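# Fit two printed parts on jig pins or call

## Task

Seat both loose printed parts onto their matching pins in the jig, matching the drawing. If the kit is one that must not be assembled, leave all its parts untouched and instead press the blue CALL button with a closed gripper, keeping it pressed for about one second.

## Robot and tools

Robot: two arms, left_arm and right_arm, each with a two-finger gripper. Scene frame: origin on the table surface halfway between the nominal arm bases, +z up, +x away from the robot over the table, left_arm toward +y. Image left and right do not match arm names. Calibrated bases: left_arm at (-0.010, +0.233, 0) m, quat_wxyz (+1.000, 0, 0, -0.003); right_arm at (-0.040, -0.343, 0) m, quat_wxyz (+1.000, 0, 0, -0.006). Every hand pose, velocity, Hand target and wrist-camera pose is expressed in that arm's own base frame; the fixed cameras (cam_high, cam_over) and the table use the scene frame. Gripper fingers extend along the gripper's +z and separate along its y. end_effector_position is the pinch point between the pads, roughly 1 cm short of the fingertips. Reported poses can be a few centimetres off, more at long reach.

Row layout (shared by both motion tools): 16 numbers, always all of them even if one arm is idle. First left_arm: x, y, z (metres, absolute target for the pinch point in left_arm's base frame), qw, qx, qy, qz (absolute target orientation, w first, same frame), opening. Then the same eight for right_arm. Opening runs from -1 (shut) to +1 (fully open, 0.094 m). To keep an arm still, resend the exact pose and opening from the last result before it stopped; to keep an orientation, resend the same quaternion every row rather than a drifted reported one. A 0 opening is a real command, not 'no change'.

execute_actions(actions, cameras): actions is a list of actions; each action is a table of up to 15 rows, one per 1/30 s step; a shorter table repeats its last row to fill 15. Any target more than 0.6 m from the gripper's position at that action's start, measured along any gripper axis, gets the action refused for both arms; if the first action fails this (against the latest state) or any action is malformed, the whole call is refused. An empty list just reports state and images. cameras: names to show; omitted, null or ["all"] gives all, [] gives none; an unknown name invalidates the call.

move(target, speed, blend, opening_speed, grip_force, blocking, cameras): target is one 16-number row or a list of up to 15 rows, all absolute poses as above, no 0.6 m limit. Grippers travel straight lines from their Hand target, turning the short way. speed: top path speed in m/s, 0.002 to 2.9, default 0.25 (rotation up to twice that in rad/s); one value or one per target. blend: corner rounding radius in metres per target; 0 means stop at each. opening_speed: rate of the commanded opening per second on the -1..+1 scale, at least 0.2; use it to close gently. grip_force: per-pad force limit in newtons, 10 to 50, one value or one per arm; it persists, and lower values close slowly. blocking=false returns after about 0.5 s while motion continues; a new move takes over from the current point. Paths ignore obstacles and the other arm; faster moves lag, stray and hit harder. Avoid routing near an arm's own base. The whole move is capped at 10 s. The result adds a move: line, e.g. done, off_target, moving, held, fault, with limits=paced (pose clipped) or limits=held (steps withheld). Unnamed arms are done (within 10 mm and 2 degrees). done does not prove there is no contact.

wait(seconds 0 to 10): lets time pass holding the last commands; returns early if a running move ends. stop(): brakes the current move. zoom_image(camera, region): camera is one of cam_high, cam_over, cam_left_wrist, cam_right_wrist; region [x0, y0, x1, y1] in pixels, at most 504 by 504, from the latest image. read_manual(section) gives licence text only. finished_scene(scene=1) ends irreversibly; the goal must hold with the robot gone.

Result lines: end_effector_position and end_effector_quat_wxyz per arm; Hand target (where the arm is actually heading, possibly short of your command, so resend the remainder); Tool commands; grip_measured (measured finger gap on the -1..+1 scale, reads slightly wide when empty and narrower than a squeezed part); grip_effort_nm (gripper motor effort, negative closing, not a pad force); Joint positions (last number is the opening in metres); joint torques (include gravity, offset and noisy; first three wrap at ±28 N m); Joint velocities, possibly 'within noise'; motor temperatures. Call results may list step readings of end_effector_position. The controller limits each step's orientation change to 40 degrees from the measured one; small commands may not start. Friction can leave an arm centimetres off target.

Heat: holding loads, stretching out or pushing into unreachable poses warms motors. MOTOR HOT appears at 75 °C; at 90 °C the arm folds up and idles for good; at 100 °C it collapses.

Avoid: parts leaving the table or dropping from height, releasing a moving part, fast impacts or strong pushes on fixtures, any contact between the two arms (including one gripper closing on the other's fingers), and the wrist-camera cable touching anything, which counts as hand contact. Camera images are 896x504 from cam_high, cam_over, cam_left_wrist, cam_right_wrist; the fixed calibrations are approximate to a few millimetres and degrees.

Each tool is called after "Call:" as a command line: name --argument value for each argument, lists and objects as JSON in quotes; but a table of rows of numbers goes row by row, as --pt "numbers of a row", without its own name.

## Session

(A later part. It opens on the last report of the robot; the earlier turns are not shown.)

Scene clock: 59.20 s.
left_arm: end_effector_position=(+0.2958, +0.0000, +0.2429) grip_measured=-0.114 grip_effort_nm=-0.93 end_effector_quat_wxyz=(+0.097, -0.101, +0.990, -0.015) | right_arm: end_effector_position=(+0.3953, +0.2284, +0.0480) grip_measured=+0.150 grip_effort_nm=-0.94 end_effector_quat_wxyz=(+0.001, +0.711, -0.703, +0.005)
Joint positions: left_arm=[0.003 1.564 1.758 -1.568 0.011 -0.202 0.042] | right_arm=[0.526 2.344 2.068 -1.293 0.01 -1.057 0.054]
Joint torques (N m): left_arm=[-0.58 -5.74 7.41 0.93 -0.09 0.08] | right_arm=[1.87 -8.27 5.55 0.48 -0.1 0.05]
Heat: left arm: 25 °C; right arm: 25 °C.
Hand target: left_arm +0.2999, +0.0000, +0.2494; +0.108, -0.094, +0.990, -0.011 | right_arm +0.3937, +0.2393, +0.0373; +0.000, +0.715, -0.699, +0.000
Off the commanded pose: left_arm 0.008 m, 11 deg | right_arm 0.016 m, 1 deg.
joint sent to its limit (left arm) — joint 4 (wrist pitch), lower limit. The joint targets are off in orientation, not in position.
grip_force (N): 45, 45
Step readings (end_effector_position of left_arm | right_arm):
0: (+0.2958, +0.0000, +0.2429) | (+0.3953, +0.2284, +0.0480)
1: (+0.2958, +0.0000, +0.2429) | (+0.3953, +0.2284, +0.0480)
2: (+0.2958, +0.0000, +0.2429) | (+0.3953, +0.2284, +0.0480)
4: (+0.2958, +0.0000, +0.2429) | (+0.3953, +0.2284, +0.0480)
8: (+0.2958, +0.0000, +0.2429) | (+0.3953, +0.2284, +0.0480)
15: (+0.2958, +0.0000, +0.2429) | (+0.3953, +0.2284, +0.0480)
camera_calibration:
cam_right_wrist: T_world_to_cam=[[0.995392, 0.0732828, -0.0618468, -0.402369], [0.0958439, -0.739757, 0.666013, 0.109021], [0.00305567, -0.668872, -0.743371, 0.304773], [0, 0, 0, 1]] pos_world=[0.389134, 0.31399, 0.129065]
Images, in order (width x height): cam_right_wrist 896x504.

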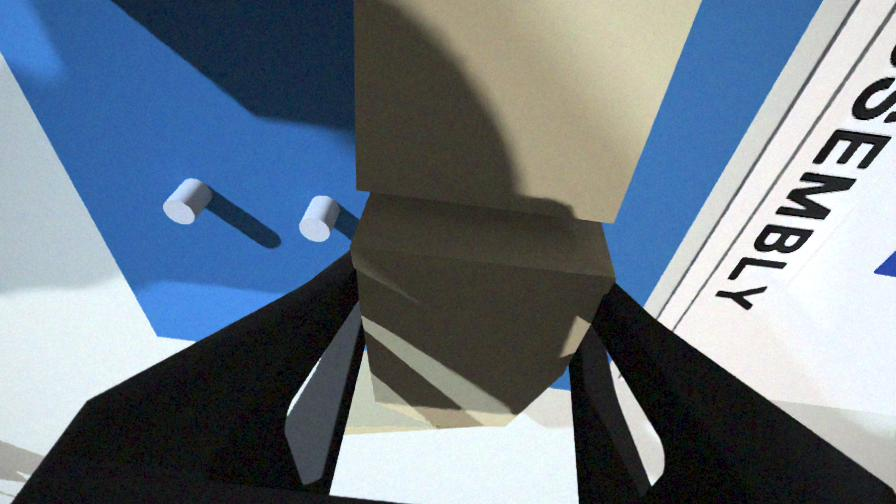

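Call:
execute_actions --actions '[[[0.30,0.0,0.25,0,-0.0932,0.9956,0,-0.4,0.3941,0.233,0.036,0,-0.715,0.6991,0,-0.1]],[[0.30,0.0,0.25,0,-0.0932,0.9956,0,-0.4,0.397,0.232,0.036,0,-0.715,0.6991,0,-0.1]],[[0.30,0.0,0.25,0,-0.0932,0.9956,0,-0.4,0.3995,0.232,0.036,0,-0.715,0.6991,0,-0.1]]]' --cameras '[]'

Call:
execute_actions --actions '[[[0.30,0.0,0.25,0,-0.0932,0.9956,0,-0.4,0.3941,0.232,0.036,0,-0.715,0.6991,0,-0.1]],[[0.30,0.0,0.25,0,-0.0932,0.9956,0,-0.4,0.391,0.232,0.036,0,-0.715,0.6991,0,-0.1]],[[0.30,0.0,0.25,0,-0.0932,0.9956,0,-0.4,0.388,0.232,0.036,0,-0.715,0.6991,0,-0.1]]]' --cameras '["cam_right_wrist"]'

Scene clock: 61.20 s.
left_arm: end_effector_position=(+0.2958, +0.0000, +0.2429) grip_measured=-0.114 grip_effort_nm=-0.93 end_effector_quat_wxyz=(+0.097, -0.101, +0.990, -0.015) | right_arm: end_effector_position=(+0.3953, +0.2284, +0.0480) grip_measured=+0.150 grip_effort_nm=-0.95 end_effector_quat_wxyz=(+0.001, +0.713, -0.701, +0.005)
Joint positions: left_arm=[0.003 1.564 1.758 -1.568 0.011 -0.202 0.042] | right_arm=[0.526 2.344 2.068 -1.293 0.01 -1.063 0.054]
Joint torques (N m): left_arm=[-0.57 -5.82 7.43 0.95 -0.08 0.1] | right_arm=[-0.09 -7.92 5.81 0.49 -0.11 -0.08]
Heat: left arm: 25 °C; right arm: 25 °C.
Hand target: left_arm +0.2999, +0.0000, +0.2494; +0.108, -0.094, +0.990, -0.011 | right_arm +0.3992, +0.2319, +0.0363; +0.000, +0.715, -0.699, +0.000
Off the commanded pose: left_arm 0.008 m, 11 deg | right_arm 0.013 m, 1 deg.
joint sent to its limit (left arm) — joint 4 (wrist pitch), lower limit. The joint targets are off in orientation, not in position.
grip_force (N): 45, 45
Step readings (end_effector_position of left_arm | right_arm):
0: (+0.2958, +0.0000, +0.2429) | (+0.3953, +0.2284, +0.0480)
1: (+0.2958, +0.0000, +0.2429) | (+0.3953, +0.2284, +0.0480)
2: (+0.2958, +0.0000, +0.2429) | (+0.3953, +0.2284, +0.0480)
4: (+0.2958, +0.0000, +0.2429) | (+0.3953, +0.2284, +0.0480)
8: (+0.2958, +0.0000, +0.2429) | (+0.3953, +0.2284, +0.0480)
15: (+0.2958, +0.0000, +0.2429) | (+0.3953, +0.2284, +0.0480)
16: (+0.2958, +0.0000, +0.2429) | (+0.3953, +0.2284, +0.0480)
17: (+0.2958, +0.0000, +0.2429) | (+0.3953, +0.2284, +0.0480)
19: (+0.2958, +0.0000, +0.2429) | (+0.3953, +0.2284, +0.0480)
23: (+0.2958, +0.0000, +0.2429) | (+0.3953, +0.2284, +0.0480)
30: (+0.2958, +0.0000, +0.2429) | (+0.3953, +0.2284, +0.0480)
31: (+0.2958, +0.0000, +0.2429) | (+0.3953, +0.2284, +0.0480)
32: (+0.2958, +0.0000, +0.2429) | (+0.3953, +0.2284, +0.0480)
34: (+0.2958, +0.0000, +0.2429) | (+0.3953, +0.2284, +0.0480)
38: (+0.2958, +0.0000, +0.2429) | (+0.3953, +0.2284, +0.0480)
45: (+0.2958, +0.0000, +0.2429) | (+0.3953, +0.2284, +0.0480)
No camera images: "cameras" was empty.

Scene clock: 62.90 s.
left_arm: end_effector_position=(+0.2958, +0.0000, +0.2429) grip_measured=-0.114 grip_effort_nm=-0.93 end_effector_quat_wxyz=(+0.097, -0.101, +0.990, -0.015) | right_arm: end_effector_position=(+0.3947, +0.2279, +0.0480) grip_measured=+0.150 grip_effort_nm=-0.95 end_effector_quat_wxyz=(-0.006, +0.713, -0.701, +0.007)
Joint positions: left_arm=[0.003 1.564 1.758 -1.568 0.011 -0.202 0.042] | right_arm=[0.526 2.323 2.033 -1.266 0.01 -1.063 0.054]
Joint torques (N m): left_arm=[-0.5 -5.75 7.41 0.89 -0.09 0.1] | right_arm=[1.14 -9.66 2.69 0.56 -0.11 0.04]
Heat: left arm: 25 °C; right arm: 25 °C.
Hand target: left_arm +0.2999, +0.0000, +0.2494; +0.108, -0.094, +0.990, -0.011 | right_arm +0.3877, +0.2317, +0.0362; +0.001, +0.715, -0.699, +0.000
Off the commanded pose: left_arm 0.008 m, 11 deg | right_arm 0.014 m, 1 deg.
joint sent to its limit (left arm) — joint 4 (wrist pitch), lower limit. The joint targets are off in orientation, not in position.
grip_force (N): 45, 45
Step readings (end_effector_position of left_arm | right_arm):
0: (+0.2958, +0.0000, +0.2429) | (+0.3953, +0.2284, +0.0480)
1: (+0.2958, +0.0000, +0.2429) | (+0.3953, +0.2284, +0.0480)
2: (+0.2958, +0.0000, +0.2429) | (+0.3953, +0.2284, +0.0480)
4: (+0.2958, +0.0000, +0.2429) | (+0.3953, +0.2284, +0.0480)
8: (+0.2958, +0.0000, +0.2429) | (+0.3953, +0.2284, +0.0480)
15: (+0.2958, +0.0000, +0.2429) | (+0.3953, +0.2284, +0.0480)
16: (+0.2958, +0.0000, +0.2429) | (+0.3951, +0.2282, +0.0480)
17: (+0.2958, +0.0000, +0.2429) | (+0.3949, +0.2281, +0.0482)
19: (+0.2958, +0.0000, +0.2429) | (+0.3949, +0.2281, +0.0480)
23: (+0.2958, +0.0000, +0.2429) | (+0.3950, +0.2281, +0.0481)
30: (+0.2958, +0.0000, +0.2429) | (+0.3950, +0.2281, +0.0481)
31: (+0.2958, +0.0000, +0.2429) | (+0.3947, +0.2280, +0.0480)
32: (+0.2958, +0.0000, +0.2429) | (+0.3946, +0.2279, +0.0481)
34: (+0.2958, +0.0000, +0.2429) | (+0.3947, +0.2279, +0.0480)
38: (+0.2958, +0.0000, +0.2429) | (+0.3947, +0.2279, +0.0481)
45: (+0.2958, +0.0000, +0.2429) | (+0.3947, +0.2279, +0.0480)
camera_calibration:
cam_right_wrist: T_world_to_cam=[[0.995596, 0.0792813, -0.0500284, -0.40369], [0.092482, -0.743274, 0.662564, 0.111068], [0.0153441, -0.664273, -0.747333, 0.298746], [0, 0, 0, 1]] pos_world=[0.387056, 0.313008, 0.129477]
Images, in order (width x height): cam_right_wrist 896x504.

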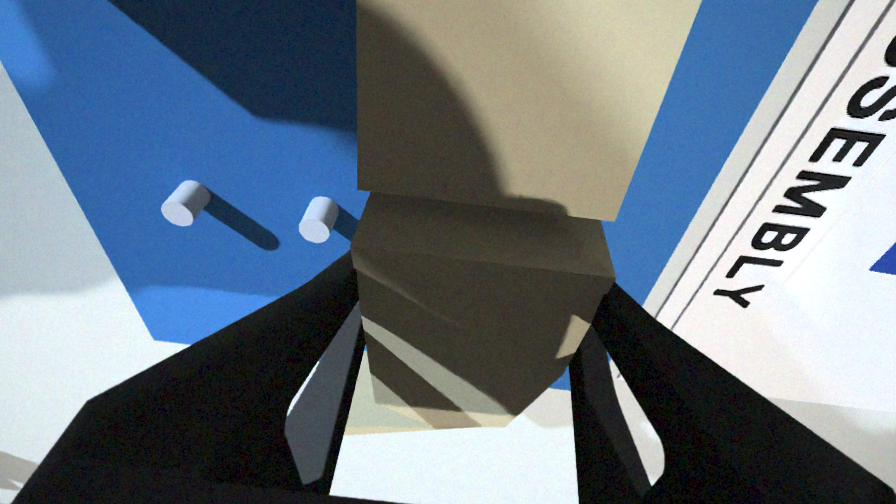

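Call:
move --pt "0.30 0.0 0.25 0 -0.0932 0.9956 0 -0.4 0.3935 0.2321 0.055 0 -0.7071 0.7071 0 -0.1" --pt "0.30 0.0 0.25 0 -0.0932 0.9956 0 -0.4 0.3935 0.2321 0.036 0 -0.7071 0.7071 0 -0.1" --speed 0.05 --cameras '["cam_right_wrist"]'

Call:
zoom_image --camera "cam_right_wrist" --region '[230, 120, 630, 290]'

Scene clock: 69.33 s.
left_arm: end_effector_position=(+0.2958, +0.0000, +0.2429) grip_measured=-0.114 grip_effort_nm=-0.93 end_effector_quat_wxyz=(+0.097, -0.101, +0.990, -0.015) | right_arm: end_effector_position=(+0.3961, +0.2287, +0.0502) grip_measured=+0.150 grip_effort_nm=-0.94 end_effector_quat_wxyz=(-0.007, +0.707, -0.707, +0.007)
Joint positions: left_arm=[0.003 1.564 1.758 -1.568 0.011 -0.202 0.042] | right_arm=[0.526 2.328 2.049 -1.275 0.011 -1.045 0.054]
Joint torques (N m): left_arm=[-0.61 -5.74 7.38 0.92 -0.09 0.1] | right_arm=[0.58 -8.5 4.11 0.51 -0.11 0.03]
Heat: left arm: 25 °C; right arm: 25 °C.
Hand target: left_arm +0.2999, +0.0000, +0.2494; +0.108, -0.094, +0.990, -0.011 | right_arm +0.3932, +0.2319, +0.0362; +0.000, +0.707, -0.707, +0.000
Off the commanded pose: left_arm 0.008 m, 11 deg | right_arm 0.015 m, 1 deg.
joint sent to its limit (left arm) — joint 4 (wrist pitch), lower limit. The joint targets are off in orientation, not in position.
grip_force (N): 45, 45
move: off_target (left_arm, right_arm)
camera_calibration:
cam_right_wrist: T_world_to_cam=[[0.996938, 0.0618663, -0.047822, -0.401682], [0.078015, -0.74554, 0.661879, 0.116316], [0.00529481, -0.663583, -0.748084, 0.304746], [0, 0, 0, 1]] pos_world=[0.389764, 0.313793, 0.131779]
Images, in order (width x height): cam_right_wrist 896x504.

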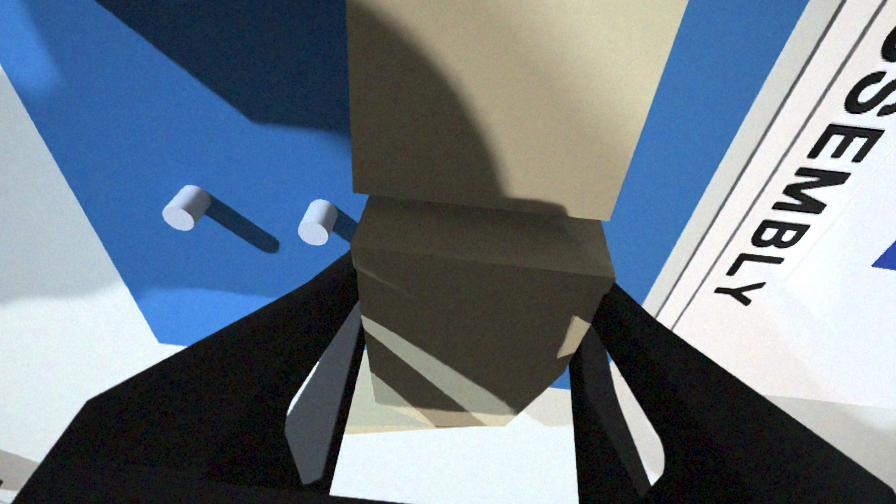

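Scaled by 1.260 from the camera's 896x504 image, which has a finer 1280x720 frame.

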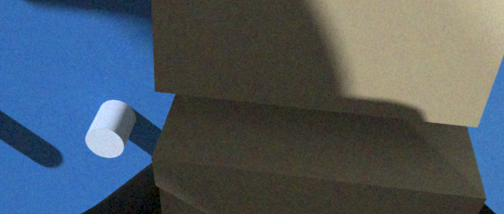

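Call:
move --pt "0.30 0.0 0.25 0 -0.0932 0.9956 0 -0.4 0.3925 0.2321 0.052 0 -0.7102 0.7040 0 -0.1" --pt "0.30 0.0 0.25 0 -0.0932 0.9956 0 -0.4 0.3925 0.2321 0.036 0 -0.7102 0.7040 0 -0.1" --speed 0.08 --cameras '[]'

Call:
execute_actions --actions '[[[0.30,0.0,0.25,0,-0.0932,0.9956,0,-0.4,0.3925,0.2305,0.036,0,-0.7102,0.7040,0,-0.1]],[[0.30,0.0,0.25,0,-0.0932,0.9956,0,-0.4,0.3925,0.2285,0.036,0,-0.7102,0.7040,0,-0.1]],[[0.30,0.0,0.25,0,-0.0932,0.9956,0,-0.4,0.3925,0.2265,0.036,0,-0.7102,0.7040,0,-0.1]]]' --cameras '[]'

Scene clock: 73.07 s.
left_arm: end_effector_position=(+0.2958, +0.0000, +0.2429) grip_measured=-0.114 grip_effort_nm=-0.93 end_effector_quat_wxyz=(+0.097, -0.101, +0.990, -0.015) | right_arm: end_effector_position=(+0.3959, +0.2286, +0.0497) grip_measured=+0.150 grip_effort_nm=-0.94 end_effector_quat_wxyz=(-0.006, +0.707, -0.707, +0.007)
Joint positions: left_arm=[0.003 1.564 1.758 -1.568 0.011 -0.202 0.042] | right_arm=[0.526 2.328 2.047 -1.274 0.011 -1.045 0.054]
Joint torques (N m): left_arm=[-0.57 -5.72 7.45 0.94 -0.12 0.07] | right_arm=[0.68 -8.79 3.79 0.52 -0.11 -0.05]
Heat: left arm: 26 °C; right arm: 26 °C.
Hand target: left_arm +0.2999, +0.0000, +0.2494; +0.108, -0.094, +0.990, -0.011 | right_arm +0.3922, +0.2318, +0.0362; +0.000, +0.710, -0.704, +0.000
Off the commanded pose: left_arm 0.008 m, 11 deg | right_arm 0.015 m, 1 deg.
joint sent to its limit (left arm) — joint 4 (wrist pitch), lower limit. The joint targets are off in orientation, not in position.
grip_force (N): 45, 45
move: off_target (left_arm, right_arm)
No camera images: "cameras" was empty.

Scene clock: 74.77 s.
left_arm: end_effector_position=(+0.2958, +0.0000, +0.2429) grip_measured=-0.114 grip_effort_nm=-0.93 end_effector_quat_wxyz=(+0.097, -0.101, +0.990, -0.015) | right_arm: end_effector_position=(+0.3956, +0.2284, +0.0479) grip_measured=+0.150 grip_effort_nm=-0.94 end_effector_quat_wxyz=(-0.006, +0.708, -0.706, +0.007)
Joint positions: left_arm=[0.003 1.564 1.758 -1.568 0.011 -0.202 0.042] | right_arm=[0.526 2.328 2.04 -1.268 0.011 -1.048 0.054]
Joint torques (N m): left_arm=[-0.62 -5.71 7.47 0.91 -0.08 0.07] | right_arm=[-0.35 -9.63 2.78 0.56 -0.11 -0.11]
Heat: left arm: 26 °C; right arm: 26 °C.
Hand target: left_arm +0.2999, +0.0000, +0.2494; +0.108, -0.094, +0.990, -0.011 | right_arm +0.3923, +0.2264, +0.0361; +0.001, +0.710, -0.704, +0.000
Off the commanded pose: left_arm 0.008 m, 11 deg | right_arm 0.012 m, 1 deg.
joint sent to its limit (left arm) — joint 4 (wrist pitch), lower limit. The joint targets are off in orientation, not in position.
grip_force (N): 45, 45
Step readings (end_effector_position of left_arm | right_arm):
0: (+0.2958, +0.0000, +0.2429) | (+0.3959, +0.2286, +0.0497)
1: (+0.2958, +0.0000, +0.2429) | (+0.3960, +0.2286, +0.0497)
2: (+0.2958, +0.0000, +0.2429) | (+0.3960, +0.2286, +0.0497)
4: (+0.2958, +0.0000, +0.2429) | (+0.3960, +0.2286, +0.0497)
8: (+0.2958, +0.0000, +0.2429) | (+0.3960, +0.2286, +0.0497)
15: (+0.2958, +0.0000, +0.2429) | (+0.3960, +0.2286, +0.0497)
16: (+0.2958, +0.0000, +0.2429) | (+0.3957, +0.2285, +0.0492)
17: (+0.2958, +0.0000, +0.2429) | (+0.3956, +0.2284, +0.0486)
19: (+0.2958, +0.0000, +0.2429) | (+0.3957, +0.2284, +0.0485)
23: (+0.2958, +0.0000, +0.2429) | (+0.3957, +0.2284, +0.0485)
30: (+0.2958, +0.0000, +0.2429) | (+0.3957, +0.2284, +0.0485)
31: (+0.2958, +0.0000, +0.2429) | (+0.3956, +0.2284, +0.0483)
32: (+0.2958, +0.0000, +0.2429) | (+0.3955, +0.2283, +0.0479)
34: (+0.2958, +0.0000, +0.2429) | (+0.3956, +0.2284, +0.0479)
38: (+0.2958, +0.0000, +0.2429) | (+0.3956, +0.2284, +0.0479)
45: (+0.2958, +0.0000, +0.2429) | (+0.3956, +0.2284, +0.0479)
No camera images: "cameras" was empty.

Call:
execute_actions --actions '[[[0.30,0.0,0.25,0,-0.0932,0.9956,0,-0.4,0.3935,0.2305,0.030,0,-0.7102,0.7040,0,-0.1]],[[0.30,0.0,0.25,0,-0.0932,0.9956,0,-0.4,0.3935,0.2335,0.028,0,-0.7102,0.7040,0,-0.1]],[[0.30,0.0,0.25,0,-0.0932,0.9956,0,-0.4,0.3935,0.2365,0.026,0,-0.7102,0.7040,0,-0.1]],[[0.30,0.0,0.25,0,-0.0932,0.9956,0,-0.4,0.3935,0.2265,0.026,0,-0.7102,0.7040,0,-0.1]],[[0.30,0.0,0.25,0,-0.0932,0.9956,0,-0.4,0.3965,0.2315,0.026,0,-0.7102,0.7040,0,-0.1]],[[0.30,0.0,0.25,0,-0.0932,0.9956,0,-0.4,0.3905,0.2315,0.026,0,-0.7102,0.7040,0,-0.1]]]' --cameras '["cam_right_wrist","cam_over"]'

Scene clock: 78.17 s.
left_arm: end_effector_position=(+0.2958, +0.0000, +0.2429) grip_measured=-0.114 grip_effort_nm=-0.94 end_effector_quat_wxyz=(+0.097, -0.101, +0.990, -0.015) | right_arm: end_effector_position=(+0.3954, +0.2288, +0.0470) grip_measured=+0.150 grip_effort_nm=-0.95 end_effector_quat_wxyz=(-0.009, +0.709, -0.705, +0.008)
Joint positions: left_arm=[0.003 1.564 1.758 -1.568 0.011 -0.202 0.042] | right_arm=[0.527 2.32 2.022 -1.251 0.011 -1.049 0.054]
Joint torques (N m): left_arm=[-0.51 -5.61 7.36 0.94 -0.06 0.06] | right_arm=[0.68 -8.55 2.22 0.75 -0.11 0]
Heat: left arm: 26 °C; right arm: 26 °C.
Hand target: left_arm +0.2999, +0.0000, +0.2494; +0.108, -0.094, +0.990, -0.011 | right_arm +0.3899, +0.2310, +0.0266; +0.001, +0.710, -0.704, +0.000
Off the commanded pose: left_arm 0.008 m, 11 deg | right_arm 0.022 m, 1 deg.
joint sent to its limit (left arm) — joint 4 (wrist pitch), lower limit. The joint targets are off in orientation, not in position.
grip_force (N): 45, 45
Step readings (end_effector_position of left_arm | right_arm):
0: (+0.2958, +0.0000, +0.2429) | (+0.3956, +0.2284, +0.0479)
1: (+0.2958, +0.0000, +0.2429) | (+0.3958, +0.2285, +0.0479)
2: (+0.2958, +0.0000, +0.2429) | (+0.3957, +0.2285, +0.0479)
4: (+0.2958, +0.0000, +0.2429) | (+0.3957, +0.2285, +0.0479)
8: (+0.2958, +0.0000, +0.2429) | (+0.3957, +0.2285, +0.0479)
15: (+0.2958, +0.0000, +0.2429) | (+0.3957, +0.2285, +0.0479)
16: (+0.2958, +0.0000, +0.2429) | (+0.3958, +0.2286, +0.0479)
17: (+0.2958, +0.0000, +0.2429) | (+0.3958, +0.2286, +0.0479)
19: (+0.2958, +0.0000, +0.2429) | (+0.3958, +0.2286, +0.0479)
23: (+0.2958, +0.0000, +0.2429) | (+0.3958, +0.2286, +0.0479)
30: (+0.2958, +0.0000, +0.2429) | (+0.3958, +0.2286, +0.0479)
31: (+0.2958, +0.0000, +0.2429) | (+0.3957, +0.2287, +0.0479)
32: (+0.2958, +0.0000, +0.2429) | (+0.3956, +0.2289, +0.0479)
34: (+0.2958, +0.0000, +0.2429) | (+0.3956, +0.2290, +0.0479)
38: (+0.2958, +0.0000, +0.2429) | (+0.3956, +0.2289, +0.0479)
45: (+0.2958, +0.0000, +0.2429) | (+0.3956, +0.2289, +0.0479)
46: (+0.2958, +0.0000, +0.2429) | (+0.3953, +0.2287, +0.0471)
47: (+0.2958, +0.0000, +0.2429) | (+0.3952, +0.2287, +0.0468)
49: (+0.2958, +0.0000, +0.2429) | (+0.3953, +0.2287, +0.0469)
53: (+0.2958, +0.0000, +0.2429) | (+0.3953, +0.2287, +0.0469)
60: (+0.2958, +0.0000, +0.2429) | (+0.3954, +0.2288, +0.0470)
61: (+0.2958, +0.0000, +0.2429) | (+0.3954, +0.2288, +0.0470)
62: (+0.2958, +0.0000, +0.2429) | (+0.3954, +0.2288, +0.0470)
64: (+0.2958, +0.0000, +0.2429) | (+0.3954, +0.2288, +0.0470)
68: (+0.2958, +0.0000, +0.2429) | (+0.3954, +0.2288, +0.0470)
75: (+0.2958, +0.0000, +0.2429) | (+0.3954, +0.2288, +0.0470)
76: (+0.2958, +0.0000, +0.2429) | (+0.3954, +0.2288, +0.0470)
77: (+0.2958, +0.0000, +0.2429) | (+0.3954, +0.2288, +0.0470)
79: (+0.2958, +0.0000, +0.2429) | (+0.3954, +0.2288, +0.0470)
83: (+0.2958, +0.0000, +0.2429) | (+0.3954, +0.2288, +0.0470)
90: (+0.2958, +0.0000, +0.2429) | (+0.3954, +0.2288, +0.0470)
camera_calibration:
cam_right_wrist: T_world_to_cam=[[0.996828, 0.0668326, -0.0432057, -0.402446], [0.078688, -0.746563, 0.660646, 0.118631], [0.0118969, -0.66195, -0.749454, 0.299479], [0, 0, 0, 1]] pos_world=[0.388272, 0.313702, 0.128684]
Images, in order (width x height): cam_over 896x504, cam_right_wrist 896x504.

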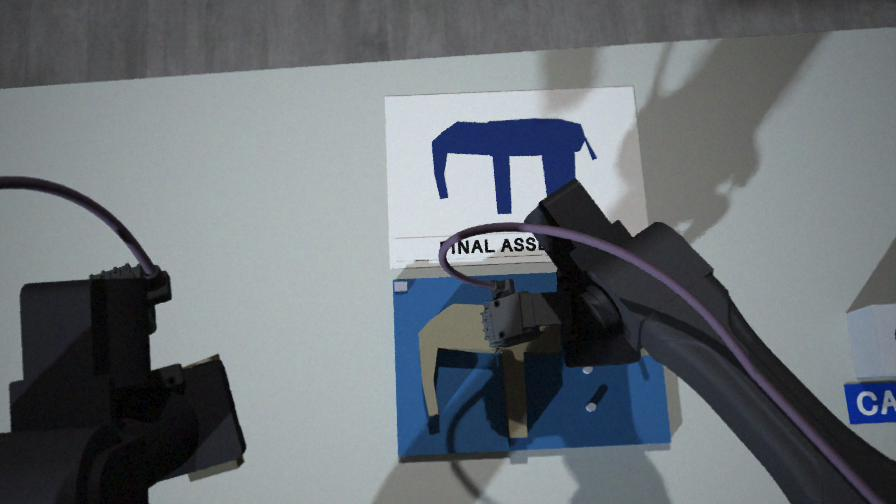

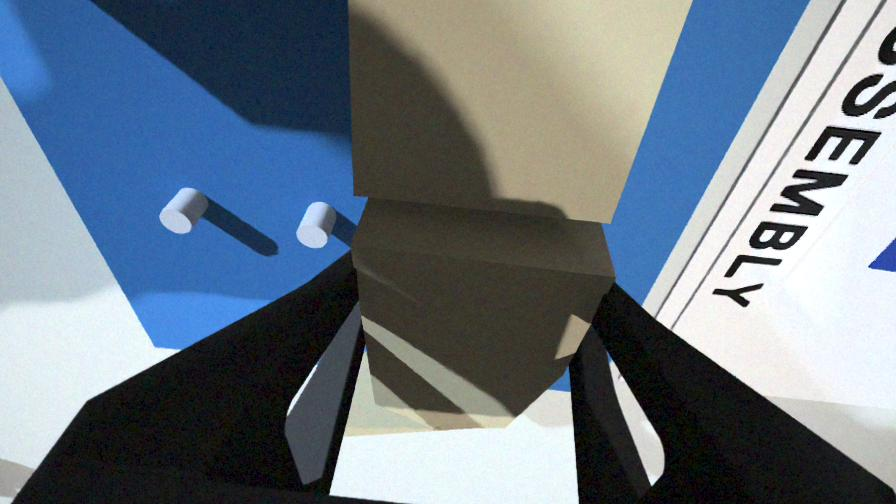

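Call:
move --pt "0.30 0.0 0.25 0 -0.0932 0.9956 0 -0.4 0.3918 0.2365 0.056 0 -0.7102 0.7040 0 -0.1" --pt "0.30 0.0 0.25 0 -0.0932 0.9956 0 -0.4 0.3918 0.2365 0.046 0 -0.7102 0.7040 0 -0.1" --speed 0.06 --cameras '["cam_right_wrist"]'

Call:
zoom_image --camera "cam_right_wrist" --region '[230, 120, 630, 290]'

Scene clock: 83.87 s.
left_arm: end_effector_position=(+0.2958, +0.0000, +0.2429) grip_measured=-0.114 grip_effort_nm=-0.93 end_effector_quat_wxyz=(+0.097, -0.101, +0.990, -0.015) | right_arm: end_effector_position=(+0.3912, +0.2288, +0.0537) grip_measured=+0.150 grip_effort_nm=-0.94 end_effector_quat_wxyz=(+0.002, +0.709, -0.705, +0.006)
Joint positions: left_arm=[0.003 1.564 1.758 -1.568 0.011 -0.202 0.042] | right_arm=[0.532 2.328 2.063 -1.306 0.012 -1.044 0.054]
Joint torques (N m): left_arm=[-0.58 -5.65 7.32 0.92 -0.1 0.07] | right_arm=[0.95 -8.43 5.97 0.36 -0.11 0.03]
Heat: left arm: 26 °C; right arm: 25 °C.
Hand target: left_arm +0.2999, +0.0000, +0.2494; +0.108, -0.094, +0.990, -0.011 | right_arm +0.3916, +0.2363, +0.0461; +0.000, +0.710, -0.704, +0.000
Off the commanded pose: left_arm 0.008 m, 11 deg | right_arm 0.011 m, 1 deg.
joint sent to its limit (left arm) — joint 4 (wrist pitch), lower limit. The joint targets are off in orientation, not in position.
grip_force (N): 45, 45
move: off_target (left_arm, right_arm)
camera_calibration:
cam_right_wrist: T_world_to_cam=[[0.995825, 0.0662578, -0.0627847, -0.396431], [0.0912543, -0.738919, 0.667587, 0.107565], [-0.00215996, -0.670529, -0.74188, 0.31159], [0, 0, 0, 1]] pos_world=[0.385634, 0.314679, 0.134464]
Images, in order (width x height): cam_right_wrist 896x504.

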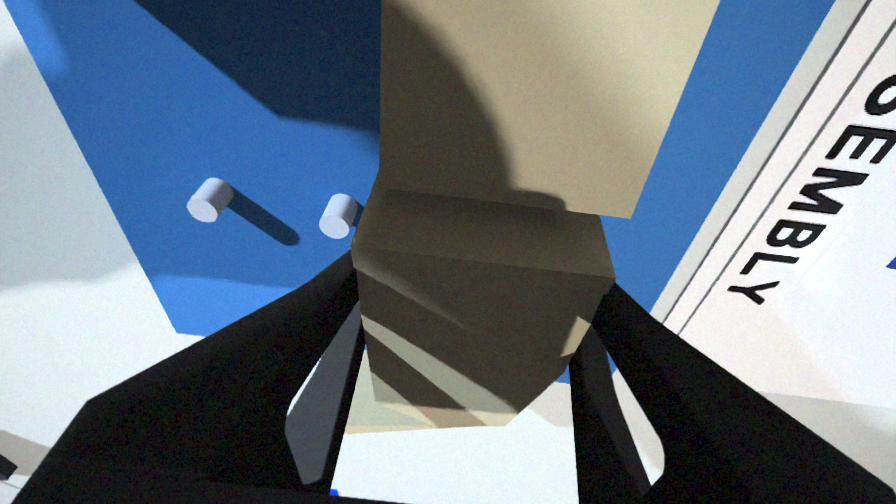

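Scaled by 1.260 from the camera's 896x504 image, which has a finer 1280x720 frame.

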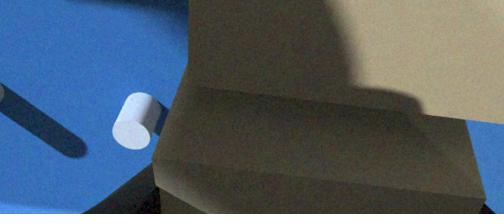

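Call:
move --target '[0.30,0.0,0.25,0,-0.0932,0.9956,0,-0.4, 0.394,0.2405,0.046,0,-0.7102,0.7040,0,-0.1]' --speed 0.06 --cameras '["cam_right_wrist"]'

Call:
zoom_image --camera "cam_right_wrist" --region '[230, 120, 630, 290]'

Scene clock: 86.07 s.
left_arm: end_effector_position=(+0.2958, +0.0000, +0.2429) grip_measured=-0.114 grip_effort_nm=-0.94 end_effector_quat_wxyz=(+0.097, -0.101, +0.990, -0.015) | right_arm: end_effector_position=(+0.3910, +0.2291, +0.0506) grip_measured=+0.150 grip_effort_nm=-0.95 end_effector_quat_wxyz=(+0.006, +0.707, -0.707, +0.005)
Joint positions: left_arm=[0.003 1.564 1.758 -1.568 0.011 -0.202 0.042] | right_arm=[0.533 2.339 2.069 -1.31 0.012 -1.039 0.054]
Joint torques (N m): left_arm=[-0.64 -5.68 7.39 0.94 -0.06 0.1] | right_arm=[1.4 -7.9 7.91 0.24 -0.11 0.04]
Heat: left arm: 26 °C; right arm: 25 °C.
Hand target: left_arm +0.2999, +0.0000, +0.2494; +0.108, -0.094, +0.990, -0.011 | right_arm +0.3935, +0.2403, +0.0460; +0.000, +0.710, -0.704, +0.000
Off the commanded pose: left_arm 0.008 m, 11 deg | right_arm 0.013 m, 1 deg.
joint sent to its limit (left arm) — joint 4 (wrist pitch), lower limit. The joint targets are off in orientation, not in position.
grip_force (N): 45, 45
move: off_target (left_arm, right_arm)
camera_calibration:
cam_right_wrist: T_world_to_cam=[[0.995643, 0.0617813, -0.069838, -0.394969], [0.0926993, -0.736626, 0.669917, 0.108699], [-0.0100562, -0.673472, -0.739144, 0.313146], [0, 0, 0, 1]] pos_world=[0.386321, 0.315367, 0.131057]
Images, in order (width x height): cam_right_wrist 896x504.

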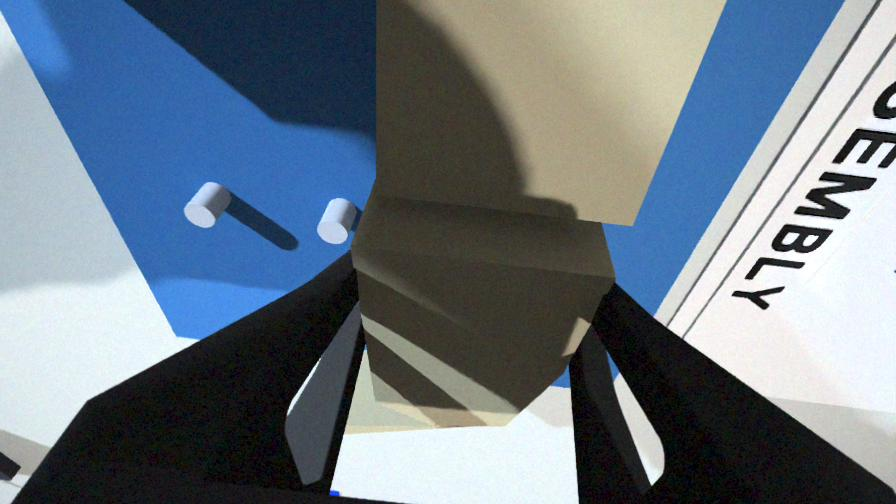

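Scaled by 1.260 from the camera's 896x504 image, which has a finer 1280x720 frame.

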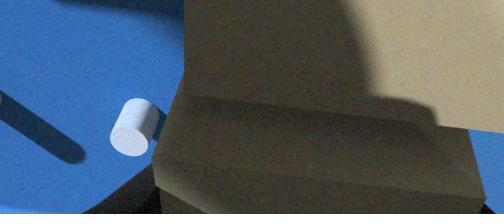

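Call:
move --target '[0.30,0.0,0.25,0,-0.0932,0.9956,0,-0.4, 0.394,0.2375,0.064,0,-0.7102,0.7040,0,-0.1]' --speed 0.08 --cameras '["cam_right_wrist"]'

Call:
zoom_image --camera "cam_right_wrist" --region '[230, 120, 630, 290]'

Scene clock: 88.87 s.
left_arm: end_effector_position=(+0.2958, +0.0000, +0.2429) grip_measured=-0.114 grip_effort_nm=-0.93 end_effector_quat_wxyz=(+0.097, -0.101, +0.990, -0.015) | right_arm: end_effector_position=(+0.3922, +0.2298, +0.0610) grip_measured=+0.150 grip_effort_nm=-0.94 end_effector_quat_wxyz=(+0.005, +0.707, -0.707, +0.005)
Joint positions: left_arm=[0.003 1.564 1.758 -1.568 0.011 -0.202 0.042] | right_arm=[0.533 2.344 2.119 -1.353 0.012 -1.039 0.054]
Joint torques (N m): left_arm=[-0.55 -5.61 7.47 0.91 -0.08 0.1] | right_arm=[0.87 -8.79 8.53 0.05 -0.11 -0.02]
Heat: left arm: 26 °C; right arm: 25 °C.
Hand target: left_arm +0.2999, +0.0000, +0.2494; +0.108, -0.094, +0.990, -0.011 | right_arm +0.3938, +0.2375, +0.0640; -0.001, +0.710, -0.704, +0.000
Off the commanded pose: left_arm 0.008 m, 11 deg | right_arm 0.008 m, 1 deg.
joint sent to its limit (left arm) — joint 4 (wrist pitch), lower limit. The joint targets are off in orientation, not in position.
grip_force (N): 45, 45
move: off_target (left_arm)
camera_calibration:
cam_right_wrist: T_world_to_cam=[[0.995728, 0.061909, -0.0685066, -0.395632], [0.0918903, -0.737178, 0.669421, 0.102563], [-0.00905836, -0.672856, -0.739718, 0.320824], [0, 0, 0, 1]] pos_world=[0.387423, 0.315969, 0.141558]
Images, in order (width x height): cam_right_wrist 896x504.

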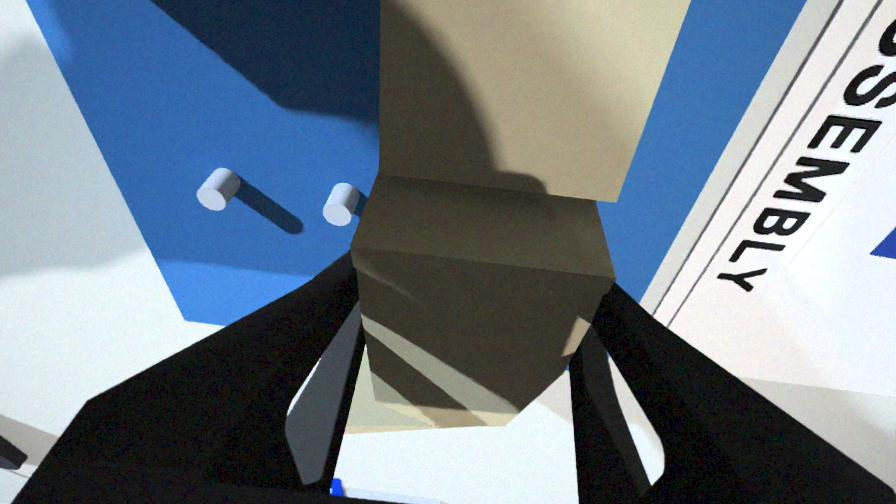

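Scaled by 1.260 from the camera's 896x504 image, which has a finer 1280x720 frame.

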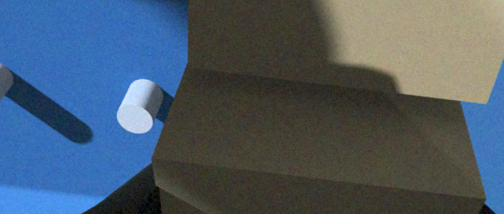

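Call:
move --target '[0.30,0.0,0.25,0,-0.0932,0.9956,0,-0.4, 0.3945,0.242,0.062,0,-0.7102,0.7040,0,-0.1]' --speed 0.08 --cameras '["cam_right_wrist"]'

Call:
zoom_image --camera "cam_right_wrist" --region '[230, 120, 630, 290]'

Scene clock: 90.90 s.
left_arm: end_effector_position=(+0.2958, +0.0000, +0.2429) grip_measured=-0.114 grip_effort_nm=-0.94 end_effector_quat_wxyz=(+0.097, -0.101, +0.990, -0.015) | right_arm: end_effector_position=(+0.3932, +0.2337, +0.0596) grip_measured=+0.150 grip_effort_nm=-0.94 end_effector_quat_wxyz=(+0.004, +0.709, -0.706, +0.005)
Joint positions: left_arm=[0.003 1.564 1.758 -1.568 0.011 -0.202 0.042] | right_arm=[0.539 2.357 2.137 -1.356 0.012 -1.037 0.054]
Joint torques (N m): left_arm=[-0.55 -5.63 7.39 0.95 -0.07 0.1] | right_arm=[1.01 -8.77 8.57 0.03 -0.11 0.03]
Heat: left arm: 26 °C; right arm: 25 °C.
Hand target: left_arm +0.2999, +0.0000, +0.2494; +0.108, -0.094, +0.990, -0.011 | right_arm +0.3943, +0.2419, +0.0620; -0.001, +0.710, -0.704, +0.000
Off the commanded pose: left_arm 0.008 m, 11 deg | right_arm 0.009 m, 1 deg.
joint sent to its limit (left arm) — joint 4 (wrist pitch), lower limit. The joint targets are off in orientation, not in position.
grip_force (N): 45, 45
move: off_target (left_arm)
camera_calibration:
cam_right_wrist: T_world_to_cam=[[0.995558, 0.0657029, -0.0674387, -0.397852], [0.0939776, -0.737177, 0.669132, 0.105412], [-0.00575042, -0.672497, -0.740077, 0.321081], [0, 0, 0, 1]] pos_world=[0.388025, 0.319773, 0.140259]
Images, in order (width x height): cam_right_wrist 896x504.

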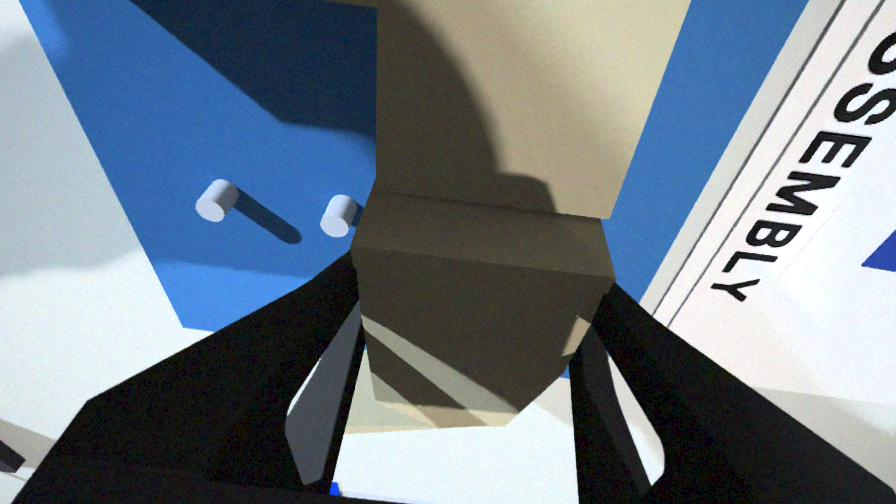

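Scaled by 1.260 from the camera's 896x504 image, which has a finer 1280x720 frame.

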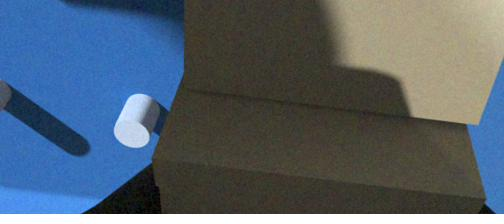

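Call:
move --target '[0.30,0.0,0.25,0,-0.0932,0.9956,0,-0.4, 0.3945,0.240,0.042,0,-0.7102,0.7040,0,-0.1]' --speed 0.06 --cameras '["cam_right_wrist"]'

Call:
zoom_image --camera "cam_right_wrist" --region '[230, 120, 630, 290]'

Scene clock: 93.20 s.
left_arm: end_effector_position=(+0.2958, +0.0000, +0.2429) grip_measured=-0.114 grip_effort_nm=-0.93 end_effector_quat_wxyz=(+0.097, -0.101, +0.990, -0.015) | right_arm: end_effector_position=(+0.3954, +0.2350, +0.0520) grip_measured=+0.150 grip_effort_nm=-0.94 end_effector_quat_wxyz=(-0.001, +0.709, -0.706, +0.006)
Joint positions: left_arm=[0.003 1.564 1.758 -1.568 0.011 -0.202 0.042] | right_arm=[0.539 2.357 2.107 -1.316 0.012 -1.037 0.054]
Joint torques (N m): left_arm=[-0.64 -5.67 7.49 0.9 -0.07 0.08] | right_arm=[0.61 -9.01 4.63 0.47 -0.11 -0.01]
Heat: left arm: 26 °C; right arm: 25 °C.
Hand target: left_arm +0.2999, +0.0000, +0.2494; +0.108, -0.094, +0.990, -0.011 | right_arm +0.3943, +0.2398, +0.0421; +0.000, +0.710, -0.704, +0.000
Off the commanded pose: left_arm 0.008 m, 11 deg | right_arm 0.011 m, 1 deg.
joint sent to its limit (left arm) — joint 4 (wrist pitch), lower limit. The joint targets are off in orientation, not in position.
grip_force (N): 45, 45
move: off_target (left_arm, right_arm)
camera_calibration:
cam_right_wrist: T_world_to_cam=[[0.996116, 0.0660271, -0.0582473, -0.401459], [0.0880434, -0.74073, 0.666009, 0.114685], [0.000829131, -0.668551, -0.743666, 0.312955], [0, 0, 0, 1]] pos_world=[0.389543, 0.320684, 0.132968]
Images, in order (width x height): cam_right_wrist 896x504.

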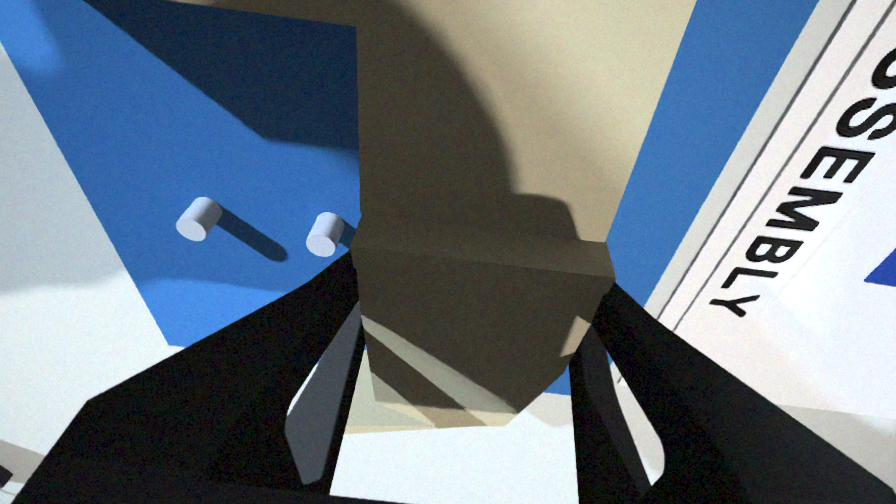

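Scaled by 1.260 from the camera's 896x504 image, which has a finer 1280x720 frame.

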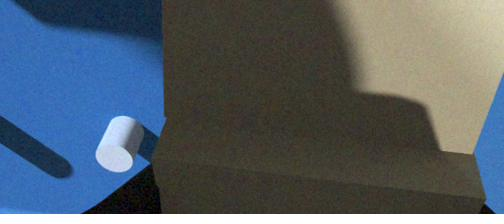

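Call:
move --pt "0.30 0.0 0.25 0 -0.0932 0.9956 0 -0.4 0.3945 0.234 0.052 0 -0.7102 0.7040 0 -0.1" --pt "0.30 0.0 0.25 0 -0.0932 0.9956 0 -0.4 0.3945 0.230 0.047 0 -0.7102 0.7040 0 -0.1" --speed 0.06 --blend '[0.003,0]' --cameras '["cam_right_wrist"]'

Scene clock: 95.73 s.
left_arm: end_effector_position=(+0.2958, +0.0000, +0.2429) grip_measured=-0.114 grip_effort_nm=-0.93 end_effector_quat_wxyz=(+0.097, -0.101, +0.990, -0.015) | right_arm: end_effector_position=(+0.3945, +0.2313, +0.0457) grip_measured=+0.150 grip_effort_nm=-0.94 end_effector_quat_wxyz=(+0.004, +0.710, -0.704, +0.006)
Joint positions: left_arm=[0.003 1.564 1.758 -1.568 0.011 -0.202 0.042] | right_arm=[0.533 2.357 2.081 -1.301 0.013 -1.046 0.054]
Joint torques (N m): left_arm=[-0.68 -5.78 7.34 0.92 -0.09 0.08] | right_arm=[-0.66 -10.82 4.55 0.29 -0.13 -0.08]
Heat: left arm: 26 °C; right arm: 25 °C.
Hand target: left_arm +0.2999, +0.0000, +0.2494; +0.108, -0.094, +0.990, -0.011 | right_arm +0.3946, +0.2299, +0.0470; +0.000, +0.710, -0.704, +0.000
Off the commanded pose: left_arm 0.008 m, 11 deg | right_arm 0.002 m, 1 deg.
joint sent to its limit (left arm) — joint 4 (wrist pitch), lower limit. The joint targets are off in orientation, not in position.
grip_force (N): 45, 45
move: off_target (left_arm)
camera_calibration:
cam_right_wrist: T_world_to_cam=[[0.995362, 0.0694606, -0.0665494, -0.400778], [0.0961645, -0.736073, 0.670037, 0.111752], [-0.00244403, -0.673329, -0.739339, 0.30799], [0, 0, 0, 1]] pos_world=[0.388926, 0.317474, 0.12616]
Images, in order (width x height): cam_right_wrist 896x504.

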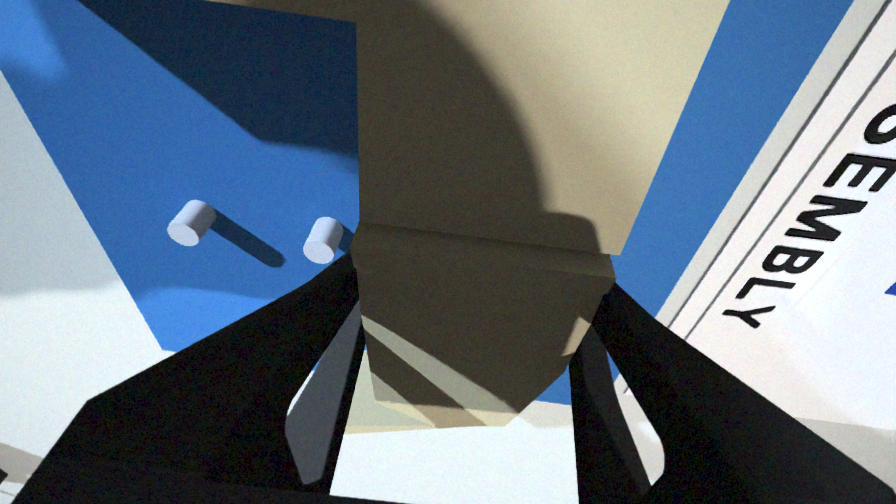

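Call:
move --target '[0.30,0.0,0.25,0,-0.0932,0.9956,0,-0.4, 0.3945,0.2310,0.030,0,-0.7102,0.7040,0,-0.1]' --speed 0.05 --cameras '["cam_right_wrist"]'

Scene clock: 98.27 s.
left_arm: end_effector_position=(+0.2958, +0.0000, +0.2429) grip_measured=-0.114 grip_effort_nm=-0.93 end_effector_quat_wxyz=(+0.097, -0.101, +0.990, -0.015) | right_arm: end_effector_position=(+0.3940, +0.2310, +0.0382) grip_measured=+0.150 grip_effort_nm=-0.95 end_effector_quat_wxyz=(+0.005, +0.710, -0.704, +0.006)
Joint positions: left_arm=[0.003 1.564 1.758 -1.568 0.011 -0.202 0.042] | right_arm=[0.533 2.357 2.052 -1.272 0.013 -1.046 0.054]
Joint torques (N m): left_arm=[-0.64 -5.71 7.5 0.92 -0.07 0.09] | right_arm=[-0.5 -10.18 3.03 0.62 -0.12 -0.07]
Heat: left arm: 26 °C; right arm: 26 °C.
Hand target: left_arm +0.2999, +0.0000, +0.2494; +0.108, -0.094, +0.990, -0.011 | right_arm +0.3943, +0.2308, +0.0301; +0.001, +0.710, -0.704, +0.000
Off the commanded pose: left_arm 0.008 m, 11 deg | right_arm 0.008 m, 1 deg.
joint sent to its limit (left arm) — joint 4 (wrist pitch), lower limit. The joint targets are off in orientation, not in position.
grip_force (N): 45, 45
move: off_target (left_arm)
camera_calibration:
cam_right_wrist: T_world_to_cam=[[0.995294, 0.0698246, -0.067192, -0.40087], [0.0968673, -0.735801, 0.670234, 0.116212], [-0.00264112, -0.673588, -0.739102, 0.302372], [0, 0, 0, 1]] pos_world=[0.388525, 0.317174, 0.118659]
Images, in order (width x height): cam_right_wrist 896x504.

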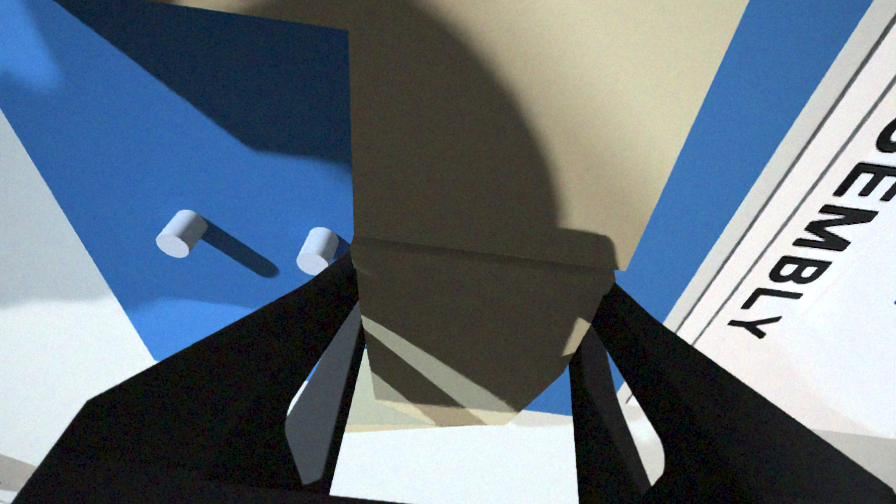

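Call:
move --target '[0.30,0.0,0.25,0,-0.0932,0.9956,0,-0.4, 0.3942,0.2310,0.020,0,-0.7102,0.7040,0,-0.1]' --speed 0.05 --cameras '["cam_right_wrist"]'

Call:
zoom_image --camera "cam_right_wrist" --region '[280, 180, 680, 400]'

Scene clock: 100.80 s.
left_arm: end_effector_position=(+0.2958, +0.0000, +0.2429) grip_measured=-0.114 grip_effort_nm=-0.94 end_effector_quat_wxyz=(+0.097, -0.101, +0.990, -0.015) | right_arm: end_effector_position=(+0.3936, +0.2315, +0.0372) grip_measured=+0.150 grip_effort_nm=-0.94 end_effector_quat_wxyz=(-0.001, +0.710, -0.704, +0.005)
Joint positions: left_arm=[0.003 1.564 1.758 -1.568 0.011 -0.202 0.042] | right_arm=[0.533 2.344 2.025 -1.248 0.01 -1.046 0.054]
Joint torques (N m): left_arm=[-0.58 -5.71 7.45 0.95 -0.1 0.07] | right_arm=[-0.44 -9.07 2.48 0.79 -0.1 -0.07]
Heat: left arm: 26 °C; right arm: 26 °C.
Hand target: left_arm +0.2999, +0.0000, +0.2494; +0.108, -0.094, +0.990, -0.011 | right_arm +0.3937, +0.2306, +0.0204; +0.001, +0.710, -0.704, +0.000
Off the commanded pose: left_arm 0.008 m, 11 deg | right_arm 0.017 m, 1 deg.
joint sent to its limit (left arm) — joint 4 (wrist pitch), lower limit. The joint targets are off in orientation, not in position.
grip_force (N): 45, 45
move: off_target (left_arm, right_arm)
camera_calibration:
cam_right_wrist: T_world_to_cam=[[0.995742, 0.0703644, -0.0595474, -0.401153], [0.0921415, -0.741257, 0.664867, 0.120639], [0.00264306, -0.667523, -0.744584, 0.298776], [0, 0, 0, 1]] pos_world=[0.387539, 0.317091, 0.118367]
Images, in order (width x height): cam_right_wrist 896x504.

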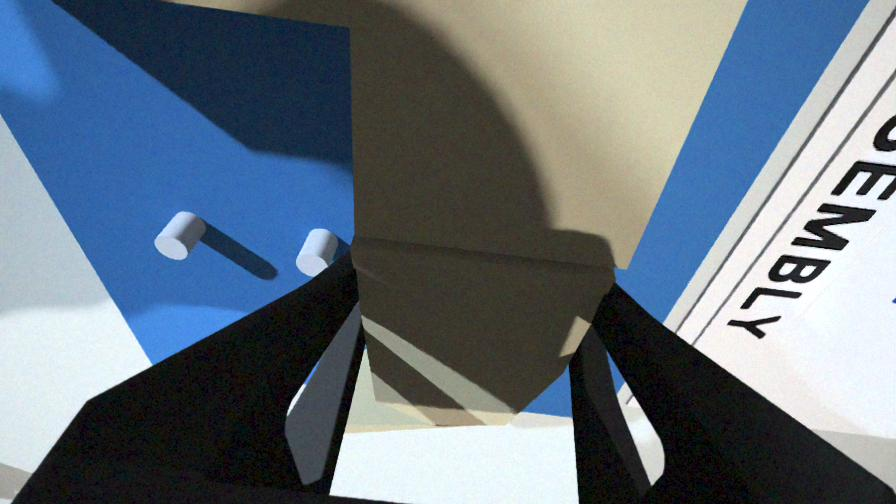

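Scaled by 1.260 from the camera's 896x504 image, which has a finer 1280x720 frame.

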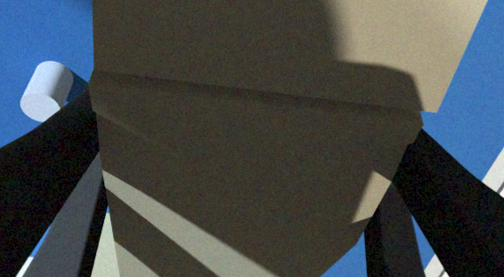

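Call:
move --pt "0.30 0.0 0.25 0 -0.0932 0.9956 0 -0.4 0.3940 0.2312 0.032 0 -0.7102 0.7040 0 -0.1" --pt "0.30 0.0 0.25 0 -0.0932 0.9956 0 -0.4 0.3940 0.2312 0.032 0 -0.7102 0.7040 0 0.27" --pt "0.30 0.0 0.25 0 -0.0932 0.9956 0 -0.4 0.3940 0.2312 0.055 0 -0.7102 0.7040 0 0.27" --speed 0.05 --opening_speed 0.4 --cameras '["cam_right_wrist","cam_over"]'

Scene clock: 107.03 s.
left_arm: end_effector_position=(+0.2958, +0.0000, +0.2429) grip_measured=-0.114 grip_effort_nm=-0.93 end_effector_quat_wxyz=(+0.097, -0.101, +0.990, -0.015) | right_arm: end_effector_position=(+0.3913, +0.2302, +0.0441) grip_measured=+0.269 grip_effort_nm=0.07 end_effector_quat_wxyz=(+0.006, +0.710, -0.704, +0.003)
Joint positions: left_arm=[0.003 1.564 1.758 -1.568 0.011 -0.202 0.042] | right_arm=[0.533 2.345 2.055 -1.29 0.009 -1.046 0.06]
Joint torques (N m): left_arm=[-0.64 -5.67 7.46 0.9 -0.07 0.08] | right_arm=[-0.4 -10.21 8.32 -0.13 -0.1 -0.07]
Heat: left arm: 26 °C; right arm: 26 °C.
Hand target: left_arm +0.2999, +0.0000, +0.2494; +0.108, -0.094, +0.990, -0.011 | right_arm +0.3939, +0.2311, +0.0550; -0.001, +0.710, -0.704, +0.000
Off the commanded pose: left_arm 0.008 m, 11 deg | right_arm 0.011 m, 1 deg.
joint sent to its limit (left arm) — joint 4 (wrist pitch), lower limit. The joint targets are off in orientation, not in position.
grip_force (N): 45, 45
move: off_target (left_arm, right_arm)
camera_calibration:
cam_right_wrist: T_world_to_cam=[[0.99498, 0.0699087, -0.0716072, -0.397354], [0.0998921, -0.736919, 0.66856, 0.111095], [-0.00603054, -0.672357, -0.740203, 0.307324], [0, 0, 0, 1]] pos_world=[0.386115, 0.316277, 0.124755]
Images, in order (width x height): cam_over 896x504, cam_right_wrist 896x504.

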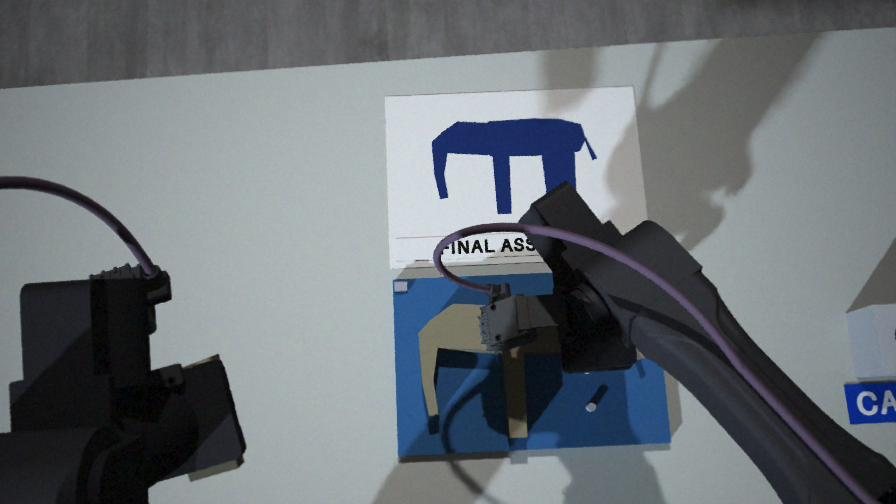

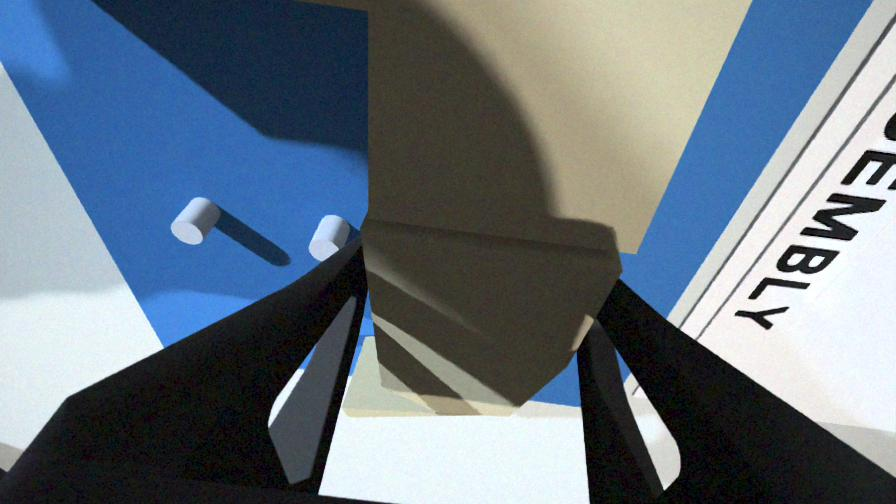

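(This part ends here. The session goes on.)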